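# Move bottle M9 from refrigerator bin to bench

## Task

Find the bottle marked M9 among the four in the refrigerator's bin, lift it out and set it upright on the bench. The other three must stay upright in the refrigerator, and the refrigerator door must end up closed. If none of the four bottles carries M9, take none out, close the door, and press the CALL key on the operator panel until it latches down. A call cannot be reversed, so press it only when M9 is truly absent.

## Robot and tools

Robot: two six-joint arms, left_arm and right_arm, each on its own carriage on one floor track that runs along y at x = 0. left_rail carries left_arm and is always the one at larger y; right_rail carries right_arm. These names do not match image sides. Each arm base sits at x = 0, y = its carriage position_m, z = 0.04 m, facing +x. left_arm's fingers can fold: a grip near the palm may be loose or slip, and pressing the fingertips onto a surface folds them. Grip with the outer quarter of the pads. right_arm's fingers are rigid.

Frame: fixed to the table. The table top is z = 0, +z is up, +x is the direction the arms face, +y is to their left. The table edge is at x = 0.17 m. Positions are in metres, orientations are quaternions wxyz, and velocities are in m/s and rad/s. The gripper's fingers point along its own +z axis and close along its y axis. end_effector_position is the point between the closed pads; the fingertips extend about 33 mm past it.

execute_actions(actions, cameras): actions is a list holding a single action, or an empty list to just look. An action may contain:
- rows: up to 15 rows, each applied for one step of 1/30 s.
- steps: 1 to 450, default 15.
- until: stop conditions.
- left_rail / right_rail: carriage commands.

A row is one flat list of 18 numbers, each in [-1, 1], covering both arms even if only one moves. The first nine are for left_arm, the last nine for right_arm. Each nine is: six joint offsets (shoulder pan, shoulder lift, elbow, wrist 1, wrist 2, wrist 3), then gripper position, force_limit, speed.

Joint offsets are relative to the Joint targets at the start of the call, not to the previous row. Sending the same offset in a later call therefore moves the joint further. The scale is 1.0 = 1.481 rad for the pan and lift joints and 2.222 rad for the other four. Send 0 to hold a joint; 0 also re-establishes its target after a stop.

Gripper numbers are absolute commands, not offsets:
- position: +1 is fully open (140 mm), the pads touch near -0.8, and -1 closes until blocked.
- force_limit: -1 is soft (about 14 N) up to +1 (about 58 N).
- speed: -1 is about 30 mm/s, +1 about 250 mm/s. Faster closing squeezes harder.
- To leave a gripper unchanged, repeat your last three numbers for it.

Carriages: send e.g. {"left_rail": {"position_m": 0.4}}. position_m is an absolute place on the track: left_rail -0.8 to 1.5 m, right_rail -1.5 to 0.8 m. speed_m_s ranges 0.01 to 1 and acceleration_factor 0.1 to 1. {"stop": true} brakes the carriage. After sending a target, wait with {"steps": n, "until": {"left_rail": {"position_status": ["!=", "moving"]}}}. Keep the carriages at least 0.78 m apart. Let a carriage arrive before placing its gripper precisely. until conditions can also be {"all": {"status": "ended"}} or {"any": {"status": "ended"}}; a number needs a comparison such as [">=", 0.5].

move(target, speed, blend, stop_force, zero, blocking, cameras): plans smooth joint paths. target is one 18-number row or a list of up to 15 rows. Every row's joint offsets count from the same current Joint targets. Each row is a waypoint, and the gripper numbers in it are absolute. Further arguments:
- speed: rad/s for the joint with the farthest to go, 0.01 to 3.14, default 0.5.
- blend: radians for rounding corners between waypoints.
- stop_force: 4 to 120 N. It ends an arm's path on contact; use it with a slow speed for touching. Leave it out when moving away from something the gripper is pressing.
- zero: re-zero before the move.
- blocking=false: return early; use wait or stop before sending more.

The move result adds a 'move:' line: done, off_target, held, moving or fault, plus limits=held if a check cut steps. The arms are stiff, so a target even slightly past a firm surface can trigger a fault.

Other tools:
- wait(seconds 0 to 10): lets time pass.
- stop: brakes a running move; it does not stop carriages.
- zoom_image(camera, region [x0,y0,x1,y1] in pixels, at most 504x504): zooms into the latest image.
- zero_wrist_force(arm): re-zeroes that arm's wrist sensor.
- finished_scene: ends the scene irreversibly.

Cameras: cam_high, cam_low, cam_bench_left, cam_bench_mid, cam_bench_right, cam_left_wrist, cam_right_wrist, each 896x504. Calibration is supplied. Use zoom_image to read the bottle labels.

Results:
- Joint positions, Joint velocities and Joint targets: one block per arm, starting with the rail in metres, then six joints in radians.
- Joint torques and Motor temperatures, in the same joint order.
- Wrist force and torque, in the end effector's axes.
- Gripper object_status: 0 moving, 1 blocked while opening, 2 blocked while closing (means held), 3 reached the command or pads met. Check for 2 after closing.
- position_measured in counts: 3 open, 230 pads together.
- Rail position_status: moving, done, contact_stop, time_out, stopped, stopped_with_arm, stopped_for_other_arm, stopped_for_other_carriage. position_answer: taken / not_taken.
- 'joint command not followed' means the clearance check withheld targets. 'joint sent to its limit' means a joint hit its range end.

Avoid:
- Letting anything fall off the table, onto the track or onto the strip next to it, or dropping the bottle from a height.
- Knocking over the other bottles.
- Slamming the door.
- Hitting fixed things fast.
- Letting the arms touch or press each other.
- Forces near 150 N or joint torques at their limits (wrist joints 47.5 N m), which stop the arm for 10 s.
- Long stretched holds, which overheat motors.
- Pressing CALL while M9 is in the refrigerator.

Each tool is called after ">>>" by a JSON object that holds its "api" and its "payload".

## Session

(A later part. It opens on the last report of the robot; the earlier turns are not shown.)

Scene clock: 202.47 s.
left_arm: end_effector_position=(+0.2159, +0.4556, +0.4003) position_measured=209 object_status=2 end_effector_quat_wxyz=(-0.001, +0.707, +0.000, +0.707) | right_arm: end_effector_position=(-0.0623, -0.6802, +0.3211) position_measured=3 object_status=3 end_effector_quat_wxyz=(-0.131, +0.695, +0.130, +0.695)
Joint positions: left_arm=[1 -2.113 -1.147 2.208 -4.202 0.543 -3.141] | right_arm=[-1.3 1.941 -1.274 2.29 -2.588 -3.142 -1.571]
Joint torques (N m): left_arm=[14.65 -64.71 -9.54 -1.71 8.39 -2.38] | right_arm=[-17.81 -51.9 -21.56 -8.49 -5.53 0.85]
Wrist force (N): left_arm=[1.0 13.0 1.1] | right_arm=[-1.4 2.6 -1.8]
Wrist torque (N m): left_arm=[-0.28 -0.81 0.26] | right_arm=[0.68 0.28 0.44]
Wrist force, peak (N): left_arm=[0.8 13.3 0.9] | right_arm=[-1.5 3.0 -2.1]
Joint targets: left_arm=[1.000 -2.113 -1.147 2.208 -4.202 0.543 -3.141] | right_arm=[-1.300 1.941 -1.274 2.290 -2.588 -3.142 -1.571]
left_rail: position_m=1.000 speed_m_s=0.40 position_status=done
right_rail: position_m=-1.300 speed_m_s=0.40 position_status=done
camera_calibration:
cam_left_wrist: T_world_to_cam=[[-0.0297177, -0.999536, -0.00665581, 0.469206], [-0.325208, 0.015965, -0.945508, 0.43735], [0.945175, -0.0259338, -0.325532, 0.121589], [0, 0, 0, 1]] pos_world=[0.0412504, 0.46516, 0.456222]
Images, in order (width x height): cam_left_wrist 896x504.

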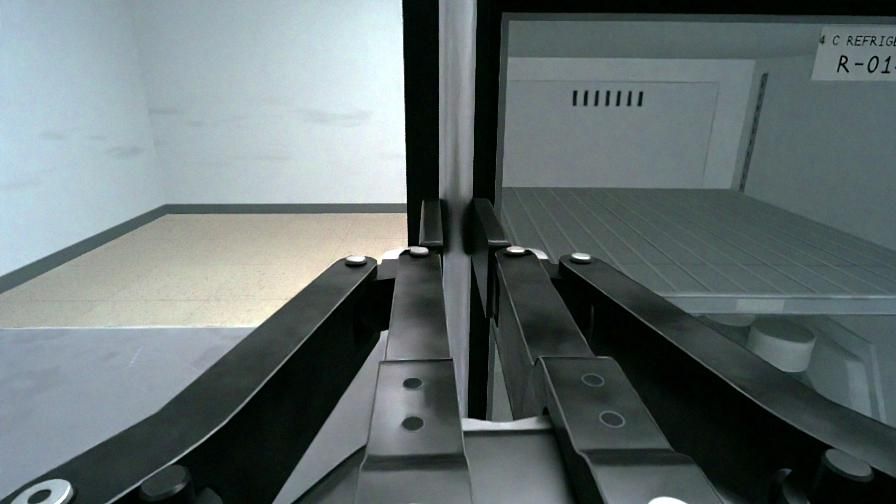

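>>> {"api": "move", "payload": {"target": [-0.0195,0.0526,-0.0676,0.0323,0.0755,0,-1,-0.5,-1,0,0,0,0,0,0,1,1,1], "speed": 0.06, "cameras": ["cam_left_wrist"]}}

Scene clock: 226.57 s.
left_arm: end_effector_position=(+0.1549, +0.4410, +0.4003) position_measured=231 object_status=3 end_effector_quat_wxyz=(-0.049, +0.705, +0.049, +0.705) | right_arm: end_effector_position=(-0.0623, -0.6802, +0.3211) position_measured=3 object_status=3 end_effector_quat_wxyz=(-0.131, +0.695, +0.130, +0.695)
Joint positions: left_arm=[1 -2.142 -1.069 2.058 -4.13 0.71 -3.141] | right_arm=[-1.3 1.941 -1.274 2.29 -2.588 -3.142 -1.571]
Joint torques (N m): left_arm=[-14.28 -54.97 -38.47 5.42 4.04 -1.63] | right_arm=[-16.68 -51.12 -22.66 -8.53 -5.71 1.23]
Wrist force (N): left_arm=[0.6 0.6 0.7] | right_arm=[-1.0 2.9 -2.0]
Wrist torque (N m): left_arm=[0.27 -0.51 0.31] | right_arm=[0.76 0.20 0.43]
Wrist force, peak (N): left_arm=[1.2 14.7 11.9] | right_arm=[-1.4 3.0 -2.1]
Joint targets: left_arm=[1.000 -2.142 -1.069 2.058 -4.130 0.711 -3.141] | right_arm=[-1.300 1.941 -1.274 2.290 -2.588 -3.142 -1.571]
left_rail: position_m=1.000 speed_m_s=0.40 position_status=done
right_rail: position_m=-1.300 speed_m_s=0.40 position_status=done
move: done
camera_calibration:
cam_left_wrist: T_world_to_cam=[[0.108685, -0.994057, -0.00619792, 0.428772], [-0.324361, -0.0295691, -0.945471, 0.43776], [0.939669, 0.104769, -0.325647, 0.122146], [0, 0, 0, 1]] pos_world=[-0.0193854, 0.426371, 0.456323]
Images, in order (width x height): cam_left_wrist 896x504.

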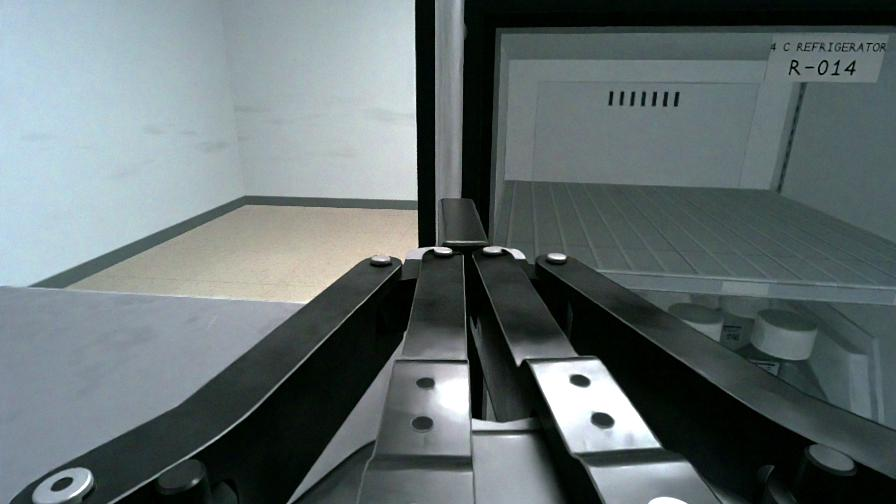

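>>> {"api": "execute_actions", "payload": {"actions": [{"rows":[[0,0,0,0,0,0,0.3,1,0,0,0,0,0,0,0,1,1,1]],"steps":30}]}}

>>> {"api": "move", "payload": {"target": [0.0195,-0.0526,0.0676,-0.0323,-0.0755,0,0.3,1,0,0,0,0,0,0,0,1,1,1], "speed": 0.15, "stop_force": 15}}

>>> {"api": "execute_actions", "payload": {"actions": [{"rows":[[0,0,0,0,0,0,-1,1,-1,0,0,0,0,0,0,1,1,1]],"steps":130}], "cameras": ["cam_left_wrist"]}}

>>> {"api": "move", "payload": {"target": [-0.0195,0.0526,-0.0676,0.0323,0.0755,0,-1,1,-1,0,0,0,0,0,0,1,1,1], "speed": 0.06, "cameras": ["cam_left_wrist"]}}

Scene clock: 239.00 s.
left_arm: end_effector_position=(+0.1548, +0.4410, +0.4003) position_measured=91 object_status=3 end_effector_quat_wxyz=(-0.050, +0.705, +0.049, +0.705) | right_arm: end_effector_position=(-0.0623, -0.6802, +0.3211) position_measured=3 object_status=3 end_effector_quat_wxyz=(-0.131, +0.695, +0.130, +0.695)
Joint positions: left_arm=[1 -2.142 -1.069 2.058 -4.13 0.711 -3.141] | right_arm=[-1.3 1.941 -1.274 2.29 -2.588 -3.142 -1.571]
Joint torques (N m): left_arm=[-14.44 -54.24 -36.29 5.09 3.52 -1.66] | right_arm=[-16.18 -49.63 -22.95 -8.65 -5.68 0.72]
Wrist force (N): left_arm=[0.5 0.6 0.7] | right_arm=[-1.0 2.6 -2.4]
Wrist torque (N m): left_arm=[0.29 -0.46 0.31] | right_arm=[0.70 0.19 0.44]
Wrist force, peak (N): left_arm=[1.2 0.7 1.0] | right_arm=[-1.3 2.8 -2.3]
Joint targets: left_arm=[1.000 -2.142 -1.069 2.058 -4.130 0.711 -3.141] | right_arm=[-1.300 1.941 -1.274 2.290 -2.588 -3.142 -1.571]
left_rail: position_m=1.000 speed_m_s=0.40 position_status=done
right_rail: position_m=-1.300 speed_m_s=0.40 position_status=done

Scene clock: 241.27 s.
left_arm: end_effector_position=(+0.2159, +0.4556, +0.4003) position_measured=91 object_status=3 end_effector_quat_wxyz=(-0.001, +0.707, +0.000, +0.707) | right_arm: end_effector_position=(-0.0623, -0.6802, +0.3211) position_measured=3 object_status=3 end_effector_quat_wxyz=(-0.131, +0.695, +0.130, +0.695)
Joint positions: left_arm=[1 -2.113 -1.147 2.208 -4.202 0.543 -3.141] | right_arm=[-1.3 1.941 -1.274 2.29 -2.588 -3.142 -1.571]
Joint torques (N m): left_arm=[14.88 -63.48 -9.66 -1.91 -3.84 -1.25] | right_arm=[-14.94 -50.29 -22.37 -8.24 -5.64 0.52]
Wrist force (N): left_arm=[1.3 1.1 0.6] | right_arm=[-1.6 2.5 -2.1]
Wrist torque (N m): left_arm=[0.35 -0.64 0.31] | right_arm=[0.67 0.32 0.44]
Wrist force, peak (N): left_arm=[1.5 0.7 1.0] | right_arm=[-1.4 3.0 -1.9]
Joint targets: left_arm=[1.000 -2.113 -1.147 2.208 -4.202 0.543 -3.141] | right_arm=[-1.300 1.941 -1.274 2.290 -2.588 -3.142 -1.571]
left_rail: position_m=1.000 speed_m_s=0.40 position_status=done
right_rail: position_m=-1.300 speed_m_s=0.40 position_status=done
move: done

Scene clock: 245.80 s.
left_arm: end_effector_position=(+0.2159, +0.4556, +0.4003) position_measured=213 object_status=2 end_effector_quat_wxyz=(-0.001, +0.707, +0.000, +0.707) | right_arm: end_effector_position=(-0.0623, -0.6802, +0.3211) position_measured=3 object_status=3 end_effector_quat_wxyz=(-0.131, +0.695, +0.130, +0.695)
Joint positions: left_arm=[1 -2.113 -1.147 2.208 -4.202 0.543 -3.141] | right_arm=[-1.3 1.941 -1.274 2.29 -2.588 -3.142 -1.571]
Joint torques (N m): left_arm=[15.38 -64.51 -9.93 -1.74 7.72 -1.07] | right_arm=[-16.55 -51.82 -22.18 -8.46 -5.85 0.67]
Wrist force (N): left_arm=[0.3 14.9 -4.6] | right_arm=[-1.0 2.3 -1.8]
Wrist torque (N m): left_arm=[-0.18 -0.65 0.24] | right_arm=[0.63 0.20 0.44]
Wrist force, peak (N): left_arm=[0.8 15.2 -4.6] | right_arm=[-1.6 2.8 -2.1]
Joint targets: left_arm=[1.000 -2.113 -1.147 2.208 -4.202 0.543 -3.141] | right_arm=[-1.300 1.941 -1.274 2.290 -2.588 -3.142 -1.571]
left_rail: position_m=1.000 speed_m_s=0.40 position_status=done
right_rail: position_m=-1.300 speed_m_s=0.40 position_status=done
camera_calibration:
cam_left_wrist: T_world_to_cam=[[-0.0297177, -0.999536, -0.00665581, 0.469306], [-0.325208, 0.015965, -0.945508, 0.437349], [0.945175, -0.0259338, -0.325532, 0.121592], [0, 0, 0, 1]] pos_world=[0.0412504, 0.46526, 0.456222]
Images, in order (width x height): cam_left_wrist 896x504.

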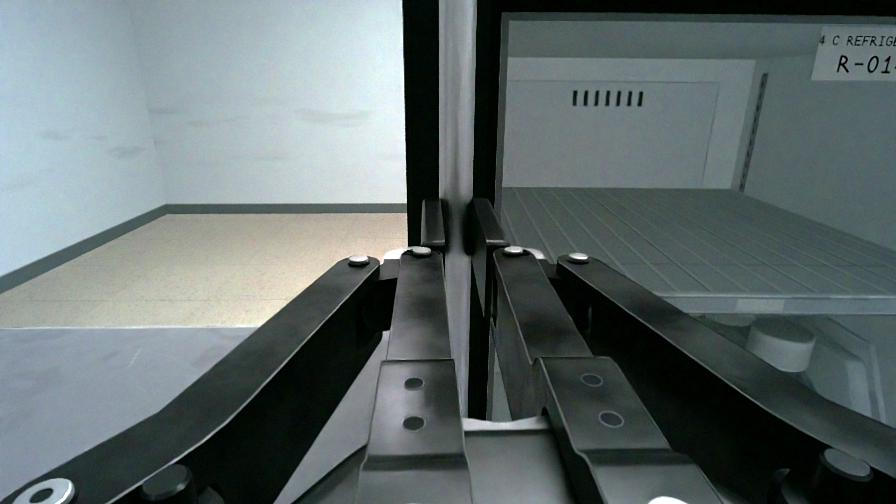

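Scene clock: 249.03 s.
left_arm: end_effector_position=(+0.1549, +0.4409, +0.4003) position_measured=213 object_status=2 end_effector_quat_wxyz=(-0.049, +0.705, +0.049, +0.705) | right_arm: end_effector_position=(-0.0623, -0.6802, +0.3211) position_measured=3 object_status=3 end_effector_quat_wxyz=(-0.131, +0.695, +0.130, +0.695)
Joint positions: left_arm=[1 -2.142 -1.069 2.058 -4.13 0.71 -3.141] | right_arm=[-1.3 1.941 -1.274 2.29 -2.588 -3.142 -1.571]
Joint torques (N m): left_arm=[-16.85 -53.21 -44.03 7.1 -5.16 -1.14] | right_arm=[-17.37 -49.86 -22.23 -8.66 -5.83 0.78]
Wrist force (N): left_arm=[2.9 -23.9 -0.1] | right_arm=[-1.5 2.4 -1.9]
Wrist torque (N m): left_arm=[1.19 -0.44 0.28] | right_arm=[0.64 0.32 0.44]
Wrist force, peak (N): left_arm=[6.4 -62.3 -2.6] | right_arm=[-1.4 2.9 -2.2]
Joint targets: left_arm=[1.000 -2.142 -1.069 2.058 -4.130 0.711 -3.141] | right_arm=[-1.300 1.941 -1.274 2.290 -2.588 -3.142 -1.571]
left_rail: position_m=1.000 speed_m_s=0.40 position_status=done
right_rail: position_m=-1.300 speed_m_s=0.40 position_status=done
move: done
camera_calibration:
cam_left_wrist: T_world_to_cam=[[0.108592, -0.994067, -0.00616523, 0.42876], [-0.324364, -0.0295697, -0.94547, 0.437759], [0.939679, 0.10467, -0.325651, 0.12219], [0, 0, 0, 1]] pos_world=[-0.0193856, 0.426371, 0.456323]
Images, in order (width x height): cam_left_wrist 896x504.

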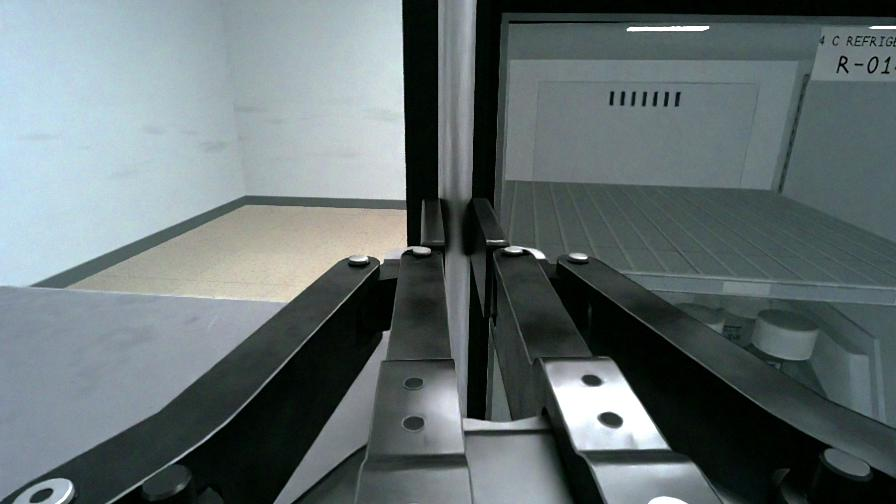

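>>> {"api": "move", "payload": {"target": [[-0.0049,0.0854,-0.1117,0.0545,0.0974,0,-1,1,-1,0,0,0,0,0,0,1,1,1],[0.0135,0.1841,-0.2424,0.1195,0.1794,0,-1,1,-1,0,0,0,0,0,0,1,1,1]], "speed": 0.12, "blend": 0.1, "cameras": ["cam_left_wrist"]}}

Scene clock: 277.67 s.
left_arm: end_effector_position=(-0.0027, +0.3626, +0.4004) position_measured=213 object_status=2 end_effector_quat_wxyz=(-0.187, +0.682, +0.186, +0.682) | right_arm: end_effector_position=(-0.0623, -0.6802, +0.3211) position_measured=3 object_status=3 end_effector_quat_wxyz=(-0.131, +0.695, +0.130, +0.695)
Joint positions: left_arm=[1 -2.124 -0.811 1.548 -3.879 1.087 -3.141] | right_arm=[-1.3 1.941 -1.274 2.29 -2.588 -3.142 -1.571]
Joint torques (N m): left_arm=[-17.31 -95.55 -28.06 2.33 28.81 0.16] | right_arm=[-16.76 -50.37 -23.16 -8.52 -5.91 0.67]
Wrist force (N): left_arm=[-13.3 88.2 8.8] | right_arm=[-1.3 2.4 -2.0]
Wrist torque (N m): left_arm=[-2.30 -1.25 0.46] | right_arm=[0.64 0.25 0.44]
Wrist force, peak (N): left_arm=[-20.7 129.5 11.7] | right_arm=[-1.3 3.0 -2.3]
Joint targets: left_arm=[1.000 -2.124 -0.811 1.548 -3.879 1.087 -3.141] | right_arm=[-1.300 1.941 -1.274 2.290 -2.588 -3.142 -1.571]
Tool commands: left_gripper/position=-1.0 left_gripper/force_limit=+1.0 left_gripper/speed=-1.0 right_gripper/position=+1.0 right_gripper/force_limit=+1.0 right_gripper/speed=+1.0
TORQUE FAULT: the external load on joint 6 (wrist 2) of the left arm reached its load limit, and that arm stopped for 10 seconds. A torque fault puts only its own arm into a fault stop. That arm's remaining commands of this call were not run. That arm's target is now where it stood when the stop ended, not its last command. That arm keeps its grip as last carried out and accepts commands again: back off and push less far. That arm stops again whenever a joint's load reaches its limit.
left_rail: position_m=1.000 speed_m_s=0.40 position_status=done
right_rail: position_m=-1.300 speed_m_s=0.40 position_status=done
move: fault (left_arm); path passed 1 of 2 targets; left_arm: the elbow is farthest, 0.029 rad from its target
camera_calibration:
cam_left_wrist: T_world_to_cam=[[0.48222, -0.87603, -0.00595647, 0.326144], [-0.288184, -0.152206, -0.945401, 0.428823], [0.827293, 0.457608, -0.325855, 0.150285], [0, 0, 0, 1]] pos_world=[-0.158023, 0.282209, 0.456324]
Images, in order (width x height): cam_left_wrist 896x504.

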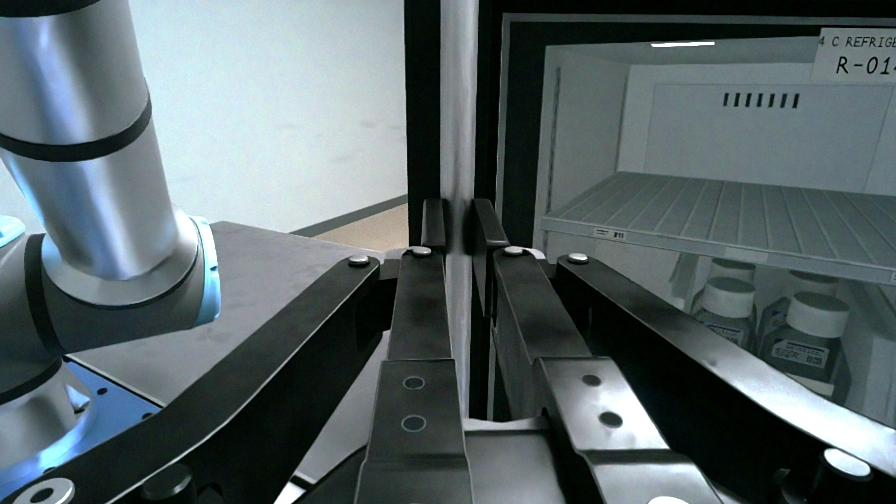

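>>> {"api": "execute_actions", "payload": {"actions": [{"rows":[[0,0,0,0,0,0,0.3,1,-1,0,0,0,0,0,0,1,1,1]],"steps":100}], "cameras": ["cam_left_wrist"]}}

Scene clock: 284.70 s.
left_arm: end_effector_position=(-0.0027, +0.3626, +0.4004) position_measured=91 object_status=3 end_effector_quat_wxyz=(-0.187, +0.682, +0.186, +0.682) | right_arm: end_effector_position=(-0.0623, -0.6802, +0.3211) position_measured=3 object_status=3 end_effector_quat_wxyz=(-0.131, +0.695, +0.130, +0.695)
Joint positions: left_arm=[1 -2.124 -0.811 1.548 -3.879 1.087 -3.141] | right_arm=[-1.3 1.941 -1.274 2.29 -2.588 -3.142 -1.571]
Joint torques (N m): left_arm=[13.99 -79.75 -32.38 3.06 -3.87 -0.28] | right_arm=[-17.46 -48.22 -23.14 -8.47 -5.76 0.84]
Wrist force (N): left_arm=[-3.4 -2.0 -0.9] | right_arm=[-1.4 2.5 -2.1]
Wrist torque (N m): left_arm=[-0.29 0.35 0.39] | right_arm=[0.67 0.28 0.44]
Wrist force, peak (N): left_arm=[-11.5 89.3 8.8] | right_arm=[-1.5 2.8 -2.3]
Joint targets: left_arm=[1.000 -2.124 -0.811 1.548 -3.879 1.087 -3.141] | right_arm=[-1.300 1.941 -1.274 2.290 -2.588 -3.142 -1.571]
left_rail: position_m=1.000 speed_m_s=0.40 position_status=done
right_rail: position_m=-1.300 speed_m_s=0.40 position_status=done
camera_calibration:
cam_left_wrist: T_world_to_cam=[[0.48222, -0.87603, -0.00595647, 0.326144], [-0.288184, -0.152206, -0.945401, 0.428823], [0.827293, 0.457608, -0.325855, 0.150285], [0, 0, 0, 1]] pos_world=[-0.158023, 0.282209, 0.456324]
Images, in order (width x height): cam_left_wrist 896x504.

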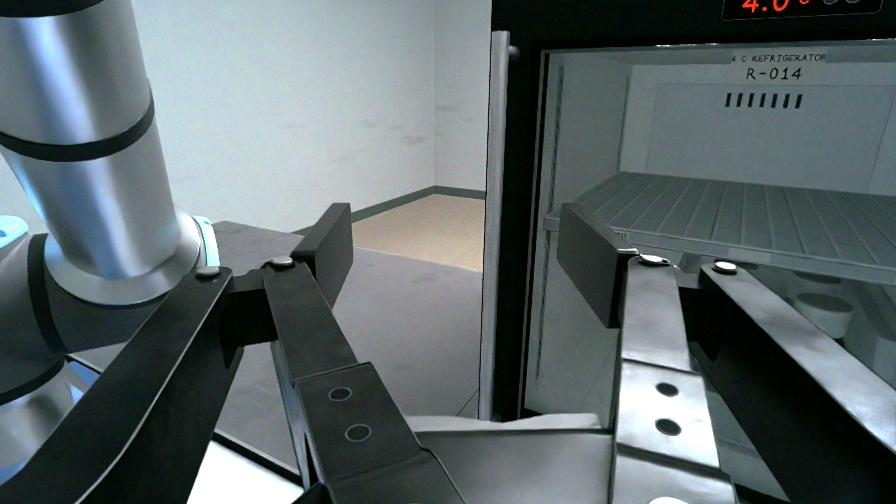

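>>> {"api": "move", "payload": {"target": [[-0.0547,-0.2147,0.2822,-0.1382,-0.2034,0,0.3,1,-1,0,0,0,0,0,0,1,1,1],[0.0074,-0.2269,0.2970,-0.1454,-0.2448,0,0.3,1,-1,0,0,0,0,0,0,1,1,1]], "speed": [0.4,0.15], "cameras": ["cam_left_wrist"]}}

>>> {"api": "execute_actions", "payload": {"actions": [{"rows":[[0,0,0,0,0,0,-1,1,-1,0,0,0,0,0,0,1,1,1]],"steps":130}]}}

Scene clock: 325.67 s.
left_arm: end_effector_position=(+0.2155, +0.4556, +0.4002) position_measured=91 object_status=3 end_effector_quat_wxyz=(-0.001, +0.707, +0.000, +0.707) | right_arm: end_effector_position=(-0.0623, -0.6802, +0.3211) position_measured=3 object_status=3 end_effector_quat_wxyz=(-0.131, +0.695, +0.130, +0.695)
Joint positions: left_arm=[1 -2.113 -1.147 2.208 -4.202 0.543 -3.141] | right_arm=[-1.3 1.941 -1.274 2.29 -2.588 -3.142 -1.571]
Joint torques (N m): left_arm=[11.6 -62.82 -8.79 -1.52 -3.42 -0.34] | right_arm=[-18.96 -48.05 -23.22 -8.66 -5.52 0.66]
Wrist force (N): left_arm=[-3.4 -1.9 -1.1] | right_arm=[-1.5 2.5 -2.2]
Wrist torque (N m): left_arm=[-0.32 0.41 0.31] | right_arm=[0.67 0.30 0.44]
Wrist force, peak (N): left_arm=[-3.7 -3.3 0.0] | right_arm=[-1.5 2.8 -2.3]
Joint targets: left_arm=[1.000 -2.113 -1.147 2.208 -4.202 0.543 -3.141] | right_arm=[-1.300 1.941 -1.274 2.290 -2.588 -3.142 -1.571]
left_rail: position_m=1.000 speed_m_s=0.40 position_status=done
right_rail: position_m=-1.300 speed_m_s=0.40 position_status=done
move: done
camera_calibration:
cam_left_wrist: T_world_to_cam=[[-0.0298143, -0.999534, -0.00661813, 0.469179], [-0.325238, 0.0159616, -0.945498, 0.437124], [0.945162, -0.0260369, -0.325562, 0.121997], [0, 0, 0, 1]] pos_world=[0.0408502, 0.46516, 0.456122]
Images, in order (width x height): cam_left_wrist 896x504.

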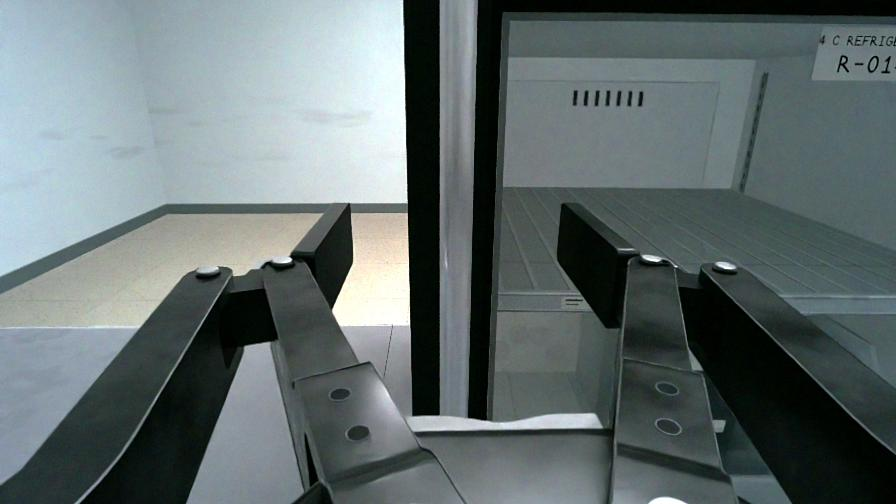

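Scene clock: 330.20 s.
left_arm: end_effector_position=(+0.2158, +0.4556, +0.4002) position_measured=213 object_status=2 end_effector_quat_wxyz=(-0.001, +0.707, +0.000, +0.707) | right_arm: end_effector_position=(-0.0623, -0.6802, +0.3211) position_measured=3 object_status=3 end_effector_quat_wxyz=(-0.131, +0.695, +0.130, +0.695)
Joint positions: left_arm=[1 -2.113 -1.147 2.208 -4.202 0.543 -3.141] | right_arm=[-1.3 1.941 -1.274 2.29 -2.588 -3.142 -1.571]
Joint torques (N m): left_arm=[14.19 -64.9 -9.44 -1.55 7.76 -0.29] | right_arm=[-17.43 -50.97 -22.94 -8.46 -5.84 0.81]
Wrist force (N): left_arm=[-4.4 11.2 -6.2] | right_arm=[-1.4 2.6 -2.2]
Wrist torque (N m): left_arm=[-0.84 0.30 0.24] | right_arm=[0.68 0.29 0.44]
Wrist force, peak (N): left_arm=[-4.5 11.5 -6.7] | right_arm=[-1.6 2.8 -2.2]
Joint targets: left_arm=[1.000 -2.113 -1.147 2.208 -4.202 0.543 -3.141] | right_arm=[-1.300 1.941 -1.274 2.290 -2.588 -3.142 -1.571]
left_rail: position_m=1.000 speed_m_s=0.40 position_status=done
right_rail: position_m=-1.300 speed_m_s=0.40 position_status=done

>>> {"api": "move", "payload": {"target": [-0.0212,0.0507,-0.0652,0.0311,0.0766,0,-1,1,-1,0,0,0,0,0,0,1,1,1], "speed": 0.06}}

Scene clock: 340.13 s.
left_arm: end_effector_position=(+0.1547, +0.4436, +0.4003) position_measured=213 object_status=2 end_effector_quat_wxyz=(-0.049, +0.705, +0.049, +0.705) | right_arm: end_effector_position=(-0.0623, -0.6802, +0.3211) position_measured=3 object_status=3 end_effector_quat_wxyz=(-0.131, +0.695, +0.130, +0.695)
Joint positions: left_arm=[1 -2.144 -1.072 2.063 -4.133 0.713 -3.141] | right_arm=[-1.3 1.941 -1.274 2.29 -2.588 -3.142 -1.571]
Joint torques (N m): left_arm=[-9.89 -64.69 -23.03 4.16 24.99 -0.19] | right_arm=[-16.7 -49.89 -23.84 -8.55 -5.39 0.71]
Wrist force (N): left_arm=[-18.6 54.4 4.1] | right_arm=[-1.3 2.8 -2.0]
Wrist torque (N m): left_arm=[-2.24 -0.06 0.27] | right_arm=[0.73 0.26 0.43]
Wrist force, peak (N): left_arm=[-18.6 54.4 4.1] | right_arm=[-1.4 3.0 -2.0]
Joint targets: left_arm=[1.000 -2.144 -1.072 2.063 -4.133 0.713 -3.141] | right_arm=[-1.300 1.941 -1.274 2.290 -2.588 -3.142 -1.571]
left_rail: position_m=1.000 speed_m_s=0.40 position_status=done
right_rail: position_m=-1.300 speed_m_s=0.40 position_status=done
move: done

>>> {"api": "move", "payload": {"target": [[-0.0077,0.0623,-0.0808,0.0395,0.0679,0,-1,1,-1,0,0,0,0,0,0,1,1,1],[-0.0196,0.1132,-0.1479,0.0727,0.1072,0,-1,1,-1,0,0,0,0,0,0,1,1,1]], "speed": 0.1, "blend": 0.03, "stop_force": 80, "cameras": ["cam_left_wrist"]}}

Scene clock: 383.97 s.
left_arm: end_effector_position=(+0.0302, +0.3878, +0.4003) position_measured=213 object_status=2 end_effector_quat_wxyz=(-0.123, +0.696, +0.123, +0.697) | right_arm: end_effector_position=(-0.0623, -0.6802, +0.3211) position_measured=3 object_status=3 end_effector_quat_wxyz=(-0.131, +0.695, +0.130, +0.695)
Joint positions: left_arm=[1 -2.173 -0.904 1.734 -3.971 0.951 -3.141] | right_arm=[-1.3 1.941 -1.274 2.29 -2.588 -3.142 -1.571]
Joint torques (N m): left_arm=[-19.11 -74.72 -41.02 6.46 8.84 -0.81] | right_arm=[-14.55 -47.78 -22.1 -8.69 -5.77 0.23]
Wrist force (N): left_arm=[-8.4 14.2 1.9] | right_arm=[-1.2 2.5 -1.9]
Wrist torque (N m): left_arm=[-0.18 0.37 0.26] | right_arm=[0.67 0.23 0.43]
Wrist force, peak (N): left_arm=[-19.1 59.3 4.2] | right_arm=[-1.5 2.9 -2.2]
Joint targets: left_arm=[1.000 -2.173 -0.904 1.734 -3.971 0.951 -3.141] | right_arm=[-1.300 1.941 -1.274 2.290 -2.588 -3.142 -1.571]
left_rail: position_m=1.000 speed_m_s=0.40 position_status=done
right_rail: position_m=-1.300 speed_m_s=0.40 position_status=done
move: done
camera_calibration:
cam_left_wrist: T_world_to_cam=[[0.312783, -0.949803, -0.00636804, 0.366197], [-0.311011, -0.0960805, -0.945537, 0.421091], [0.897463, 0.297728, -0.325451, 0.171249], [0, 0, 0, 1]] pos_world=[-0.137266, 0.337288, 0.456222]
Images, in order (width x height): cam_left_wrist 896x504.

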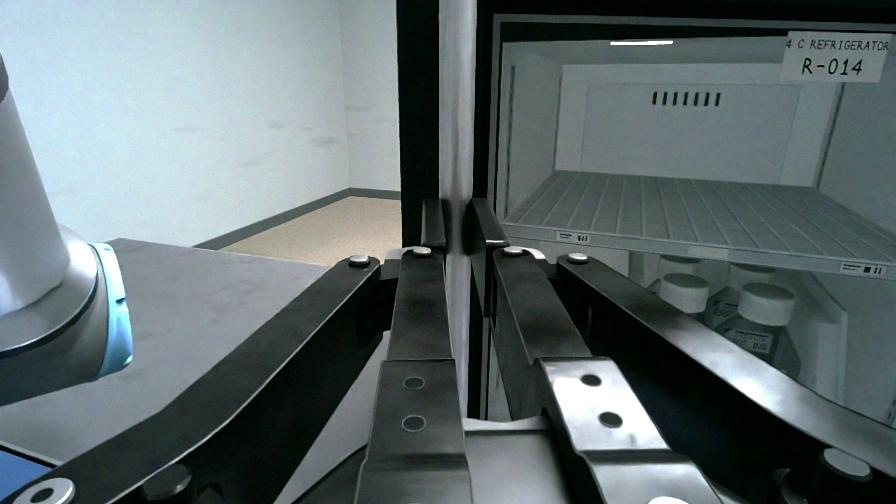

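>>> {"api": "move", "payload": {"target": [[-0.0113,0.0508,-0.0674,0.0335,0.0232,0,-1,1,-1,0,0,0,0,0,0,1,1,1],[-0.0207,0.0919,-0.1221,0.0608,0.0295,0,-1,1,-1,0,0,0,0,0,0,1,1,1],[-0.0248,0.1382,-0.1838,0.0917,0.0322,0,-1,1,-1,0,0,0,0,0,0,1,1,1],[-0.0273,0.1939,-0.2591,0.1298,0.0261,0,-1,1,-1,0,0,0,0,0,0,1,1,1]], "speed": 0.15, "blend": 0.02, "stop_force": 80, "cameras": ["cam_left_wrist"]}}

Scene clock: 412.60 s.
left_arm: end_effector_position=(-0.1360, +0.2257, +0.4003) position_measured=233 object_status=3 end_effector_quat_wxyz=(-0.129, +0.695, +0.129, +0.695) | right_arm: end_effector_position=(-0.0623, -0.6802, +0.3211) position_measured=3 object_status=3 end_effector_quat_wxyz=(-0.131, +0.695, +0.130, +0.695)
Joint positions: left_arm=[1 -2.214 -0.617 1.159 -3.683 1.009 -3.141] | right_arm=[-1.3 1.941 -1.274 2.29 -2.588 -3.142 -1.571]
Joint torques (N m): left_arm=[-14.12 -94.82 -51.27 5.98 -3.59 -0.81] | right_arm=[-17.11 -48.75 -24.79 -8.71 -5.62 0.69]
Wrist force (N): left_arm=[-4.6 0.0 -1.3] | right_arm=[-1.2 2.6 -2.0]
Wrist torque (N m): left_arm=[0.18 0.61 0.39] | right_arm=[0.69 0.24 0.44]
Wrist force, peak (N): left_arm=[-1.4 -35.7 -8.4] | right_arm=[-1.6 2.7 -2.4]
Joint targets: left_arm=[1.000 -2.214 -0.617 1.159 -3.683 1.009 -3.141] | right_arm=[-1.300 1.941 -1.274 2.290 -2.588 -3.142 -1.571]
left_rail: position_m=1.000 speed_m_s=0.40 position_status=done
right_rail: position_m=-1.300 speed_m_s=0.40 position_status=done
move: done
camera_calibration:
cam_left_wrist: T_world_to_cam=[[0.329426, -0.944161, -0.00618555, 0.265158], [-0.309216, -0.101694, -0.945539, 0.355314], [0.892112, 0.313398, -0.32545, 0.364477], [0, 0, 0, 1]] pos_world=[-0.302635, 0.172259, 0.456223]
Images, in order (width x height): cam_left_wrist 896x504.

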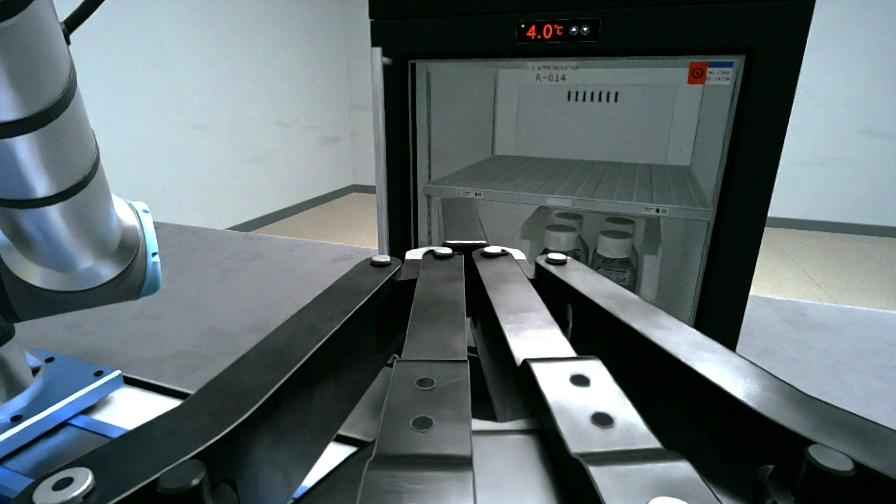

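>>> {"api": "execute_actions", "payload": {"actions": [{"left_rail":{"position_m":1.45},"steps":120,"until":{"left_rail":{"position_status":["!=","moving"]}}}]}}

>>> {"api": "move", "payload": {"target": [0,0,0,0,0,0,-1,1,-1,-0.2238,0.599,-0.7193,-0.3863,-0.0173,-0.707,0.3,0,0]}}

>>> {"api": "execute_actions", "payload": {"actions": [{"right_rail":{"position_m":-0.65,"acceleration_factor":0.4},"steps":150,"until":{"right_rail":{"position_status":["!=","moving"]}}}], "cameras": ["cam_right_wrist"]}}

Scene clock: 468.10 s.
left_arm: end_effector_position=(-0.1360, +0.6757, +0.4003) position_measured=233 object_status=3 end_effector_quat_wxyz=(-0.129, +0.695, +0.129, +0.695) | right_arm: end_effector_position=(-0.0623, -0.6802, +0.3211) position_measured=3 object_status=3 end_effector_quat_wxyz=(-0.131, +0.695, +0.130, +0.695)
Joint positions: left_arm=[1.45 -2.214 -0.617 1.159 -3.683 1.009 -3.141] | right_arm=[-1.3 1.941 -1.274 2.29 -2.588 -3.142 -1.571]
Joint torques (N m): left_arm=[-3.36 -110.62 -35.49 0.86 -0.98 -1.08] | right_arm=[-16.18 -53.17 -23.37 -8.75 -5.95 0.77]
Wrist force (N): left_arm=[-4.6 0.0 -1.3] | right_arm=[-1.5 2.6 -2.0]
Wrist torque (N m): left_arm=[0.18 0.61 0.39] | right_arm=[0.69 0.30 0.43]
Wrist force, peak (N): left_arm=[-4.9 1.7 -2.0] | right_arm=[-1.3 2.8 -2.3]
Joint targets: left_arm=[1.450 -2.214 -0.617 1.159 -3.683 1.009 -3.141] | right_arm=[-1.300 1.941 -1.274 2.290 -2.588 -3.142 -1.571]
Tool commands: left_gripper/position=-1.0 left_gripper/force_limit=+1.0 left_gripper/speed=-1.0 right_gripper/position=+1.0 right_gripper/force_limit=+1.0 right_gripper/speed=+1.0
left_rail: position_m=1.450 speed_m_s=0.40 position_status=done
right_rail: position_m=-1.300 speed_m_s=0.40 position_status=done

Scene clock: 472.00 s.
left_arm: end_effector_position=(-0.1360, +0.6757, +0.4003) position_measured=233 object_status=3 end_effector_quat_wxyz=(-0.129, +0.695, +0.129, +0.695) | right_arm: end_effector_position=(+0.1229, -0.1948, +0.4001) position_measured=91 object_status=3 end_effector_quat_wxyz=(+0.000, +0.707, +0.000, +0.707)
Joint positions: left_arm=[1.45 -2.214 -0.617 1.159 -3.683 1.009 -3.141] | right_arm=[-1.3 1.61 -0.387 0.692 -3.446 -3.18 -3.142]
Joint torques (N m): left_arm=[7.94 -110.74 -28.66 0.57 2.71 -1.18] | right_arm=[-12.95 -118 -52.25 -4.44 -2.67 -2.1]
Wrist force (N): left_arm=[-4.4 0.2 -1.4] | right_arm=[-1.3 2.7 -1.9]
Wrist torque (N m): left_arm=[0.23 0.57 0.39] | right_arm=[0.71 0.22 0.41]
Wrist force, peak (N): left_arm=[-5.1 -0.3 -1.4] | right_arm=[-1.9 5.1 -2.5]
Joint targets: left_arm=[1.450 -2.214 -0.617 1.159 -3.683 1.009 -3.141] | right_arm=[-1.300 1.610 -0.387 0.691 -3.447 -3.180 -3.142]
left_rail: position_m=1.450 speed_m_s=0.40 position_status=done
right_rail: position_m=-1.300 speed_m_s=0.40 position_status=done
move: done

Scene clock: 474.93 s.
left_arm: end_effector_position=(-0.1360, +0.6757, +0.4003) position_measured=233 object_status=3 end_effector_quat_wxyz=(-0.129, +0.695, +0.129, +0.695) | right_arm: end_effector_position=(+0.1230, +0.4552, +0.4000) position_measured=91 object_status=3 end_effector_quat_wxyz=(+0.000, +0.707, +0.000, +0.707)
Joint positions: left_arm=[1.45 -2.214 -0.617 1.159 -3.683 1.009 -3.141] | right_arm=[-0.65 1.61 -0.387 0.691 -3.447 -3.18 -3.142]
Joint torques (N m): left_arm=[6.03 -109.57 -28.4 0.87 2.78 -1.11] | right_arm=[-9.6 -123.97 -46.07 -1.87 0.86 -1.79]
Wrist force (N): left_arm=[-4.5 0.1 -1.1] | right_arm=[-1.3 2.4 -2.1]
Wrist torque (N m): left_arm=[0.20 0.58 0.39] | right_arm=[0.65 0.20 0.41]
Wrist force, peak (N): left_arm=[-5.1 0.0 -1.4] | right_arm=[-1.4 3.4 -2.0]
Joint targets: left_arm=[1.450 -2.214 -0.617 1.159 -3.683 1.009 -3.141] | right_arm=[-0.650 1.610 -0.387 0.691 -3.447 -3.180 -3.142]
Tool commands: left_gripper/position=-1.0 left_gripper/force_limit=+1.0 left_gripper/speed=-1.0 right_gripper/position=+0.3 right_gripper/force_limit=+0.0 right_gripper/speed=+0.0
left_rail: position_m=1.450 speed_m_s=0.40 position_status=done
right_rail: position_m=-0.650 speed_m_s=0.40 position_status=done
camera_calibration:
cam_right_wrist: T_world_to_cam=[[-0.0182684, -0.999813, 0.00628941, 0.459271], [-0.396594, 0.00147178, -0.917993, 0.400437], [0.917812, -0.0192646, -0.396547, 0.239926], [0, 0, 0, 1]] pos_world=[-0.0530058, 0.463218, 0.459852]
Images, in order (width x height): cam_right_wrist 896x504.

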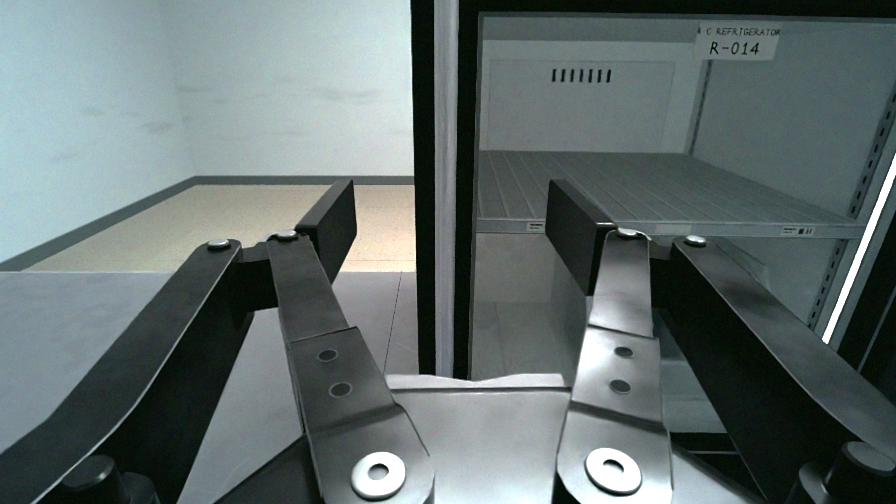

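>>> {"api": "move", "payload": {"target": [0,0,0,0,0,0,-1,1,-1,-0.0614,-0.0228,0.0315,-0.0157,0.0406,0,0.3,0,0], "speed": 0.08, "stop_force": 15, "cameras": ["cam_right_wrist"]}}

>>> {"api": "execute_actions", "payload": {"actions": [{"rows":[[0,0,0,0,0,0,-1,1,-1,0,0,0,0,0,0,-1,1,-1]],"steps":130}], "cameras": ["cam_right_wrist"]}}

Scene clock: 516.80 s.
left_arm: end_effector_position=(-0.1360, +0.6757, +0.4003) position_measured=233 object_status=3 end_effector_quat_wxyz=(-0.129, +0.695, +0.129, +0.695) | right_arm: end_effector_position=(+0.2235, +0.4556, +0.3994) position_measured=91 object_status=3 end_effector_quat_wxyz=(+0.001, +0.707, +0.001, +0.707)
Joint positions: left_arm=[1.45 -2.214 -0.617 1.159 -3.683 1.009 -3.141] | right_arm=[-0.65 1.519 -0.42 0.761 -3.481 -3.09 -3.142]
Joint torques (N m): left_arm=[5.83 -111.85 -29.06 0.54 2.9 -1.36] | right_arm=[-14.81 -139.19 -33.86 -4.53 3.83 -0.74]
Wrist force (N): left_arm=[-4.7 0.1 -1.3] | right_arm=[-1.2 2.5 -2.1]
Wrist torque (N m): left_arm=[0.21 0.62 0.39] | right_arm=[0.66 0.20 0.42]
Wrist force, peak (N): left_arm=[-5.2 0.3 -1.2] | right_arm=[-1.6 2.1 -3.9]
Joint targets: left_arm=[1.450 -2.214 -0.617 1.159 -3.683 1.009 -3.141] | right_arm=[-0.650 1.519 -0.420 0.761 -3.481 -3.090 -3.142]
left_rail: position_m=1.450 speed_m_s=0.40 position_status=done
right_rail: position_m=-0.650 speed_m_s=0.40 position_status=done
move: done
camera_calibration:
cam_right_wrist: T_world_to_cam=[[-0.0189849, -0.99979, 0.00767834, 0.461198], [-0.396613, 0.000481148, -0.917986, 0.440198], [0.91779, -0.0204732, -0.396539, 0.148017], [0, 0, 0, 1]] pos_world=[0.0474956, 0.46392, 0.459249]
Images, in order (width x height): cam_right_wrist 896x504.

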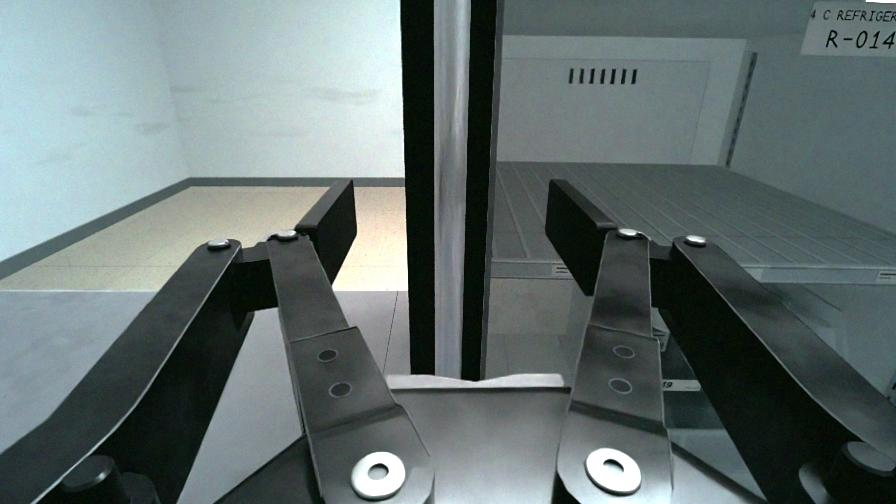

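Scene clock: 521.33 s.
left_arm: end_effector_position=(-0.1360, +0.6757, +0.4003) position_measured=233 object_status=3 end_effector_quat_wxyz=(-0.129, +0.695, +0.129, +0.695) | right_arm: end_effector_position=(+0.2235, +0.4556, +0.3994) position_measured=212 object_status=2 end_effector_quat_wxyz=(+0.001, +0.707, +0.001, +0.707)
Joint positions: left_arm=[1.45 -2.214 -0.617 1.159 -3.683 1.009 -3.141] | right_arm=[-0.65 1.519 -0.42 0.761 -3.481 -3.09 -3.142]
Joint torques (N m): left_arm=[8.11 -110.47 -29.18 0.77 3.03 -1.17] | right_arm=[-17.99 -139.59 -33.27 -4.53 -11.08 -0.36]
Wrist force (N): left_arm=[-4.7 -0.1 -1.2] | right_arm=[1.4 -18.8 -4.8]
Wrist torque (N m): left_arm=[0.15 0.64 0.39] | right_arm=[1.15 0.26 0.77]
Wrist force, peak (N): left_arm=[-5.0 0.1 -1.5] | right_arm=[1.0 -19.2 -5.0]
Joint targets: left_arm=[1.450 -2.214 -0.617 1.159 -3.683 1.009 -3.141] | right_arm=[-0.650 1.519 -0.420 0.761 -3.481 -3.090 -3.142]
left_rail: position_m=1.450 speed_m_s=0.40 position_status=done
right_rail: position_m=-0.650 speed_m_s=0.40 position_status=done
camera_calibration:
cam_right_wrist: T_world_to_cam=[[-0.0189849, -0.99979, 0.00767834, 0.461198], [-0.396613, 0.000481148, -0.917986, 0.440198], [0.91779, -0.0204732, -0.396539, 0.148017], [0, 0, 0, 1]] pos_world=[0.0474956, 0.46392, 0.459249]
Images, in order (width x height): cam_right_wrist 896x504.

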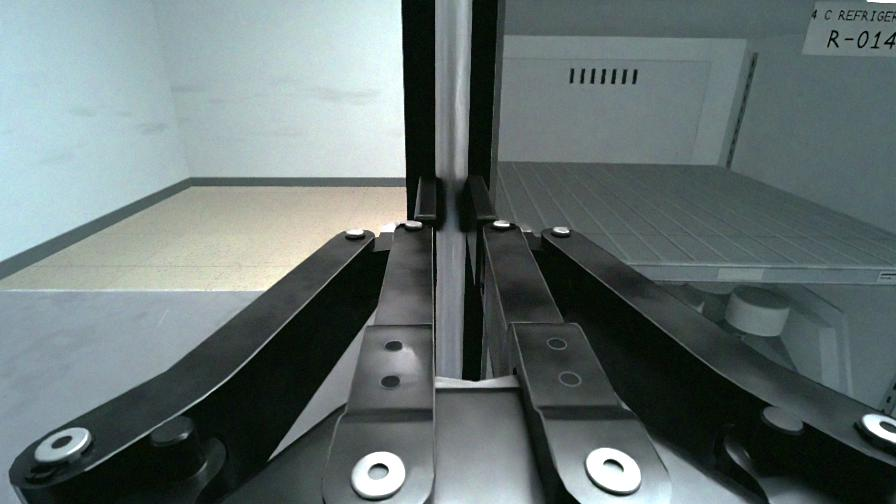

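>>> {"api": "move", "payload": {"target": [[0,0,0,0,0,0,-1,1,-1,0.0378,-0.0696,0.0946,-0.0482,0.0376,0,-1,1,-1],[0,0,0,0,0,0,-1,1,-1,0.0739,-0.1337,0.1808,-0.0917,0.0764,0,-1,1,-1],[0,0,0,0,0,0,-1,1,-1,0.108,-0.1941,0.262,-0.1326,0.1165,0,-1,1,-1]], "speed": 0.12, "blend": 0.02, "stop_force": 80}}

Scene clock: 535.77 s.
left_arm: end_effector_position=(-0.1360, +0.6757, +0.4003) position_measured=233 object_status=3 end_effector_quat_wxyz=(-0.129, +0.695, +0.129, +0.695) | right_arm: end_effector_position=(+0.0381, +0.3898, +0.3995) position_measured=212 object_status=2 end_effector_quat_wxyz=(-0.146, +0.692, +0.148, +0.692)
Joint positions: left_arm=[1.45 -2.214 -0.617 1.159 -3.683 1.009 -3.141] | right_arm=[-0.65 1.679 -0.708 1.344 -3.776 -2.831 -3.142]
Joint torques (N m): left_arm=[7.53 -109.1 -28.88 0.72 3.04 -1.7] | right_arm=[35.13 -135.57 -44.22 -3.74 15.11 0.44]
Wrist force (N): left_arm=[-4.7 -0.2 -1.4] | right_arm=[-21.0 32.0 1.7]
Wrist torque (N m): left_arm=[0.14 0.64 0.40] | right_arm=[0.25 -0.33 0.74]
Wrist force, peak (N): left_arm=[-5.2 0.1 -1.5] | right_arm=[-20.9 32.2 2.2]
Joint targets: left_arm=[1.450 -2.214 -0.617 1.159 -3.683 1.009 -3.141] | right_arm=[-0.650 1.679 -0.708 1.344 -3.776 -2.831 -3.142]
left_rail: position_m=1.450 speed_m_s=0.40 position_status=done
right_rail: position_m=-0.650 speed_m_s=0.40 position_status=done
move: done

>>> {"api": "move", "payload": {"target": [[0,0,0,0,0,0,-1,1,-1,0.0316,-0.0583,0.078,-0.0392,0.0418,0,-1,1,-1],[0,0,0,0,0,0,-1,1,-1,0.0598,-0.1155,0.1541,-0.0771,0.0858,0,-1,1,-1]], "speed": 0.12, "blend": 0.02, "stop_force": 80}}

Scene clock: 547.90 s.
left_arm: end_effector_position=(-0.1360, +0.6757, +0.4003) position_measured=233 object_status=3 end_effector_quat_wxyz=(-0.129, +0.695, +0.129, +0.695) | right_arm: end_effector_position=(-0.0529, +0.3170, +0.3994) position_measured=212 object_status=2 end_effector_quat_wxyz=(-0.231, +0.668, +0.232, +0.668)
Joint positions: left_arm=[1.45 -2.214 -0.617 1.159 -3.683 1.009 -3.141] | right_arm=[-0.65 1.758 -0.86 1.648 -3.929 -2.662 -3.142]
Joint torques (N m): left_arm=[8.29 -110.8 -28.57 0.69 2.9 -1.94] | right_arm=[53.99 -102.8 -87.8 7.32 40.11 0.4]
Wrist force (N): left_arm=[-4.9 0.0 -1.4] | right_arm=[-38.6 112.8 10.4]
Wrist torque (N m): left_arm=[0.18 0.68 0.40] | right_arm=[-1.58 -0.74 0.84]
Wrist force, peak (N): left_arm=[-5.2 0.3 -1.4] | right_arm=[-39.7 115.8 10.4]
Joint targets: left_arm=[1.450 -2.214 -0.617 1.159 -3.683 1.009 -3.141] | right_arm=[-0.650 1.758 -0.860 1.648 -3.929 -2.662 -3.142]
left_rail: position_m=1.450 speed_m_s=0.40 position_status=done
right_rail: position_m=-0.650 speed_m_s=0.40 position_status=done
move: contact (right_arm); path passed 1 of 2 targets; right_arm: the elbow is farthest, 0.038 rad from its target

>>> {"api": "move", "payload": {"target": [0,0,0,0,0,0,-1,1,-1,-0.011,0.0007,-0.0012,0.0005,0.0057,0,-1,1,-1], "speed": 0.05}}

>>> {"api": "move", "payload": {"target": [0,0,0,0,0,0,-1,1,-1,0.0258,-0.0707,0.0935,-0.0464,0.0614,0,-1,1,-1], "speed": 0.12, "stop_force": 80, "cameras": ["cam_right_wrist"]}}

Scene clock: 577.37 s.
left_arm: end_effector_position=(-0.1360, +0.6757, +0.4003) position_measured=233 object_status=3 end_effector_quat_wxyz=(-0.129, +0.695, +0.129, +0.695) | right_arm: end_effector_position=(-0.0405, +0.3223, +0.3998) position_measured=212 object_status=2 end_effector_quat_wxyz=(-0.230, +0.669, +0.231, +0.669)
Joint positions: left_arm=[1.45 -2.214 -0.617 1.159 -3.683 1.009 -3.141] | right_arm=[-0.65 1.742 -0.859 1.645 -3.927 -2.65 -3.142]
Joint torques (N m): left_arm=[8.36 -111.85 -28.22 0.75 2.77 -1.88] | right_arm=[-23.8 -112.98 -54.81 -3.97 -0.72 0.8]
Wrist force (N): left_arm=[-5.0 0.1 -1.2] | right_arm=[-29.4 -8.6 -3.7]
Wrist torque (N m): left_arm=[0.19 0.71 0.39] | right_arm=[0.47 -0.53 0.91]
Wrist force, peak (N): left_arm=[-5.2 0.2 -1.5] | right_arm=[-38.8 113.4 10.6]
Joint targets: left_arm=[1.450 -2.214 -0.617 1.159 -3.683 1.009 -3.141] | right_arm=[-0.650 1.742 -0.859 1.646 -3.927 -2.650 -3.142]
left_rail: position_m=1.450 speed_m_s=0.40 position_status=done
right_rail: position_m=-0.650 speed_m_s=0.40 position_status=done
move: done

Scene clock: 580.23 s.
left_arm: end_effector_position=(-0.1360, +0.6757, +0.4003) position_measured=233 object_status=3 end_effector_quat_wxyz=(-0.129, +0.695, +0.129, +0.695) | right_arm: end_effector_position=(-0.0898, +0.2609, +0.3997) position_measured=212 object_status=2 end_effector_quat_wxyz=(-0.287, +0.646, +0.288, +0.646)
Joint positions: left_arm=[1.45 -2.214 -0.617 1.159 -3.683 1.009 -3.141] | right_arm=[-0.65 1.78 -0.964 1.853 -4.03 -2.513 -3.142]
Joint torques (N m): left_arm=[7.49 -111.88 -27.81 0.6 2.83 -2.33] | right_arm=[9.04 -121.66 -32.7 -12.55 -0.71 0.27]
Wrist force (N): left_arm=[-4.5 0.3 -1.4] | right_arm=[-28.2 -9.7 -2.4]
Wrist torque (N m): left_arm=[0.24 0.59 0.39] | right_arm=[0.77 -0.54 0.83]
Wrist force, peak (N): left_arm=[-5.0 0.1 -1.4] | right_arm=[-28.2 -26.3 -4.2]
Joint targets: left_arm=[1.450 -2.214 -0.617 1.159 -3.683 1.009 -3.141] | right_arm=[-0.650 1.780 -0.964 1.853 -4.030 -2.513 -3.142]
left_rail: position_m=1.450 speed_m_s=0.40 position_status=done
right_rail: position_m=-0.650 speed_m_s=0.40 position_status=done
move: done
camera_calibration:
cam_right_wrist: T_world_to_cam=[[0.730216, -0.683181, 0.00690189, 0.245536], [-0.266518, -0.294139, -0.917851, 0.404733], [0.629089, 0.66839, -0.396865, 0.226177], [0, 0, 0, 1]] pos_world=[-0.213711, 0.135619, 0.459552]
Images, in order (width x height): cam_right_wrist 896x504.

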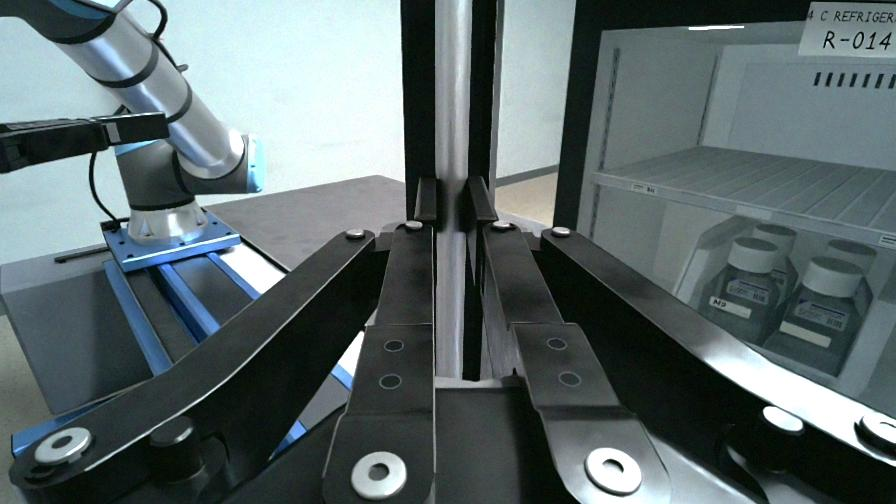

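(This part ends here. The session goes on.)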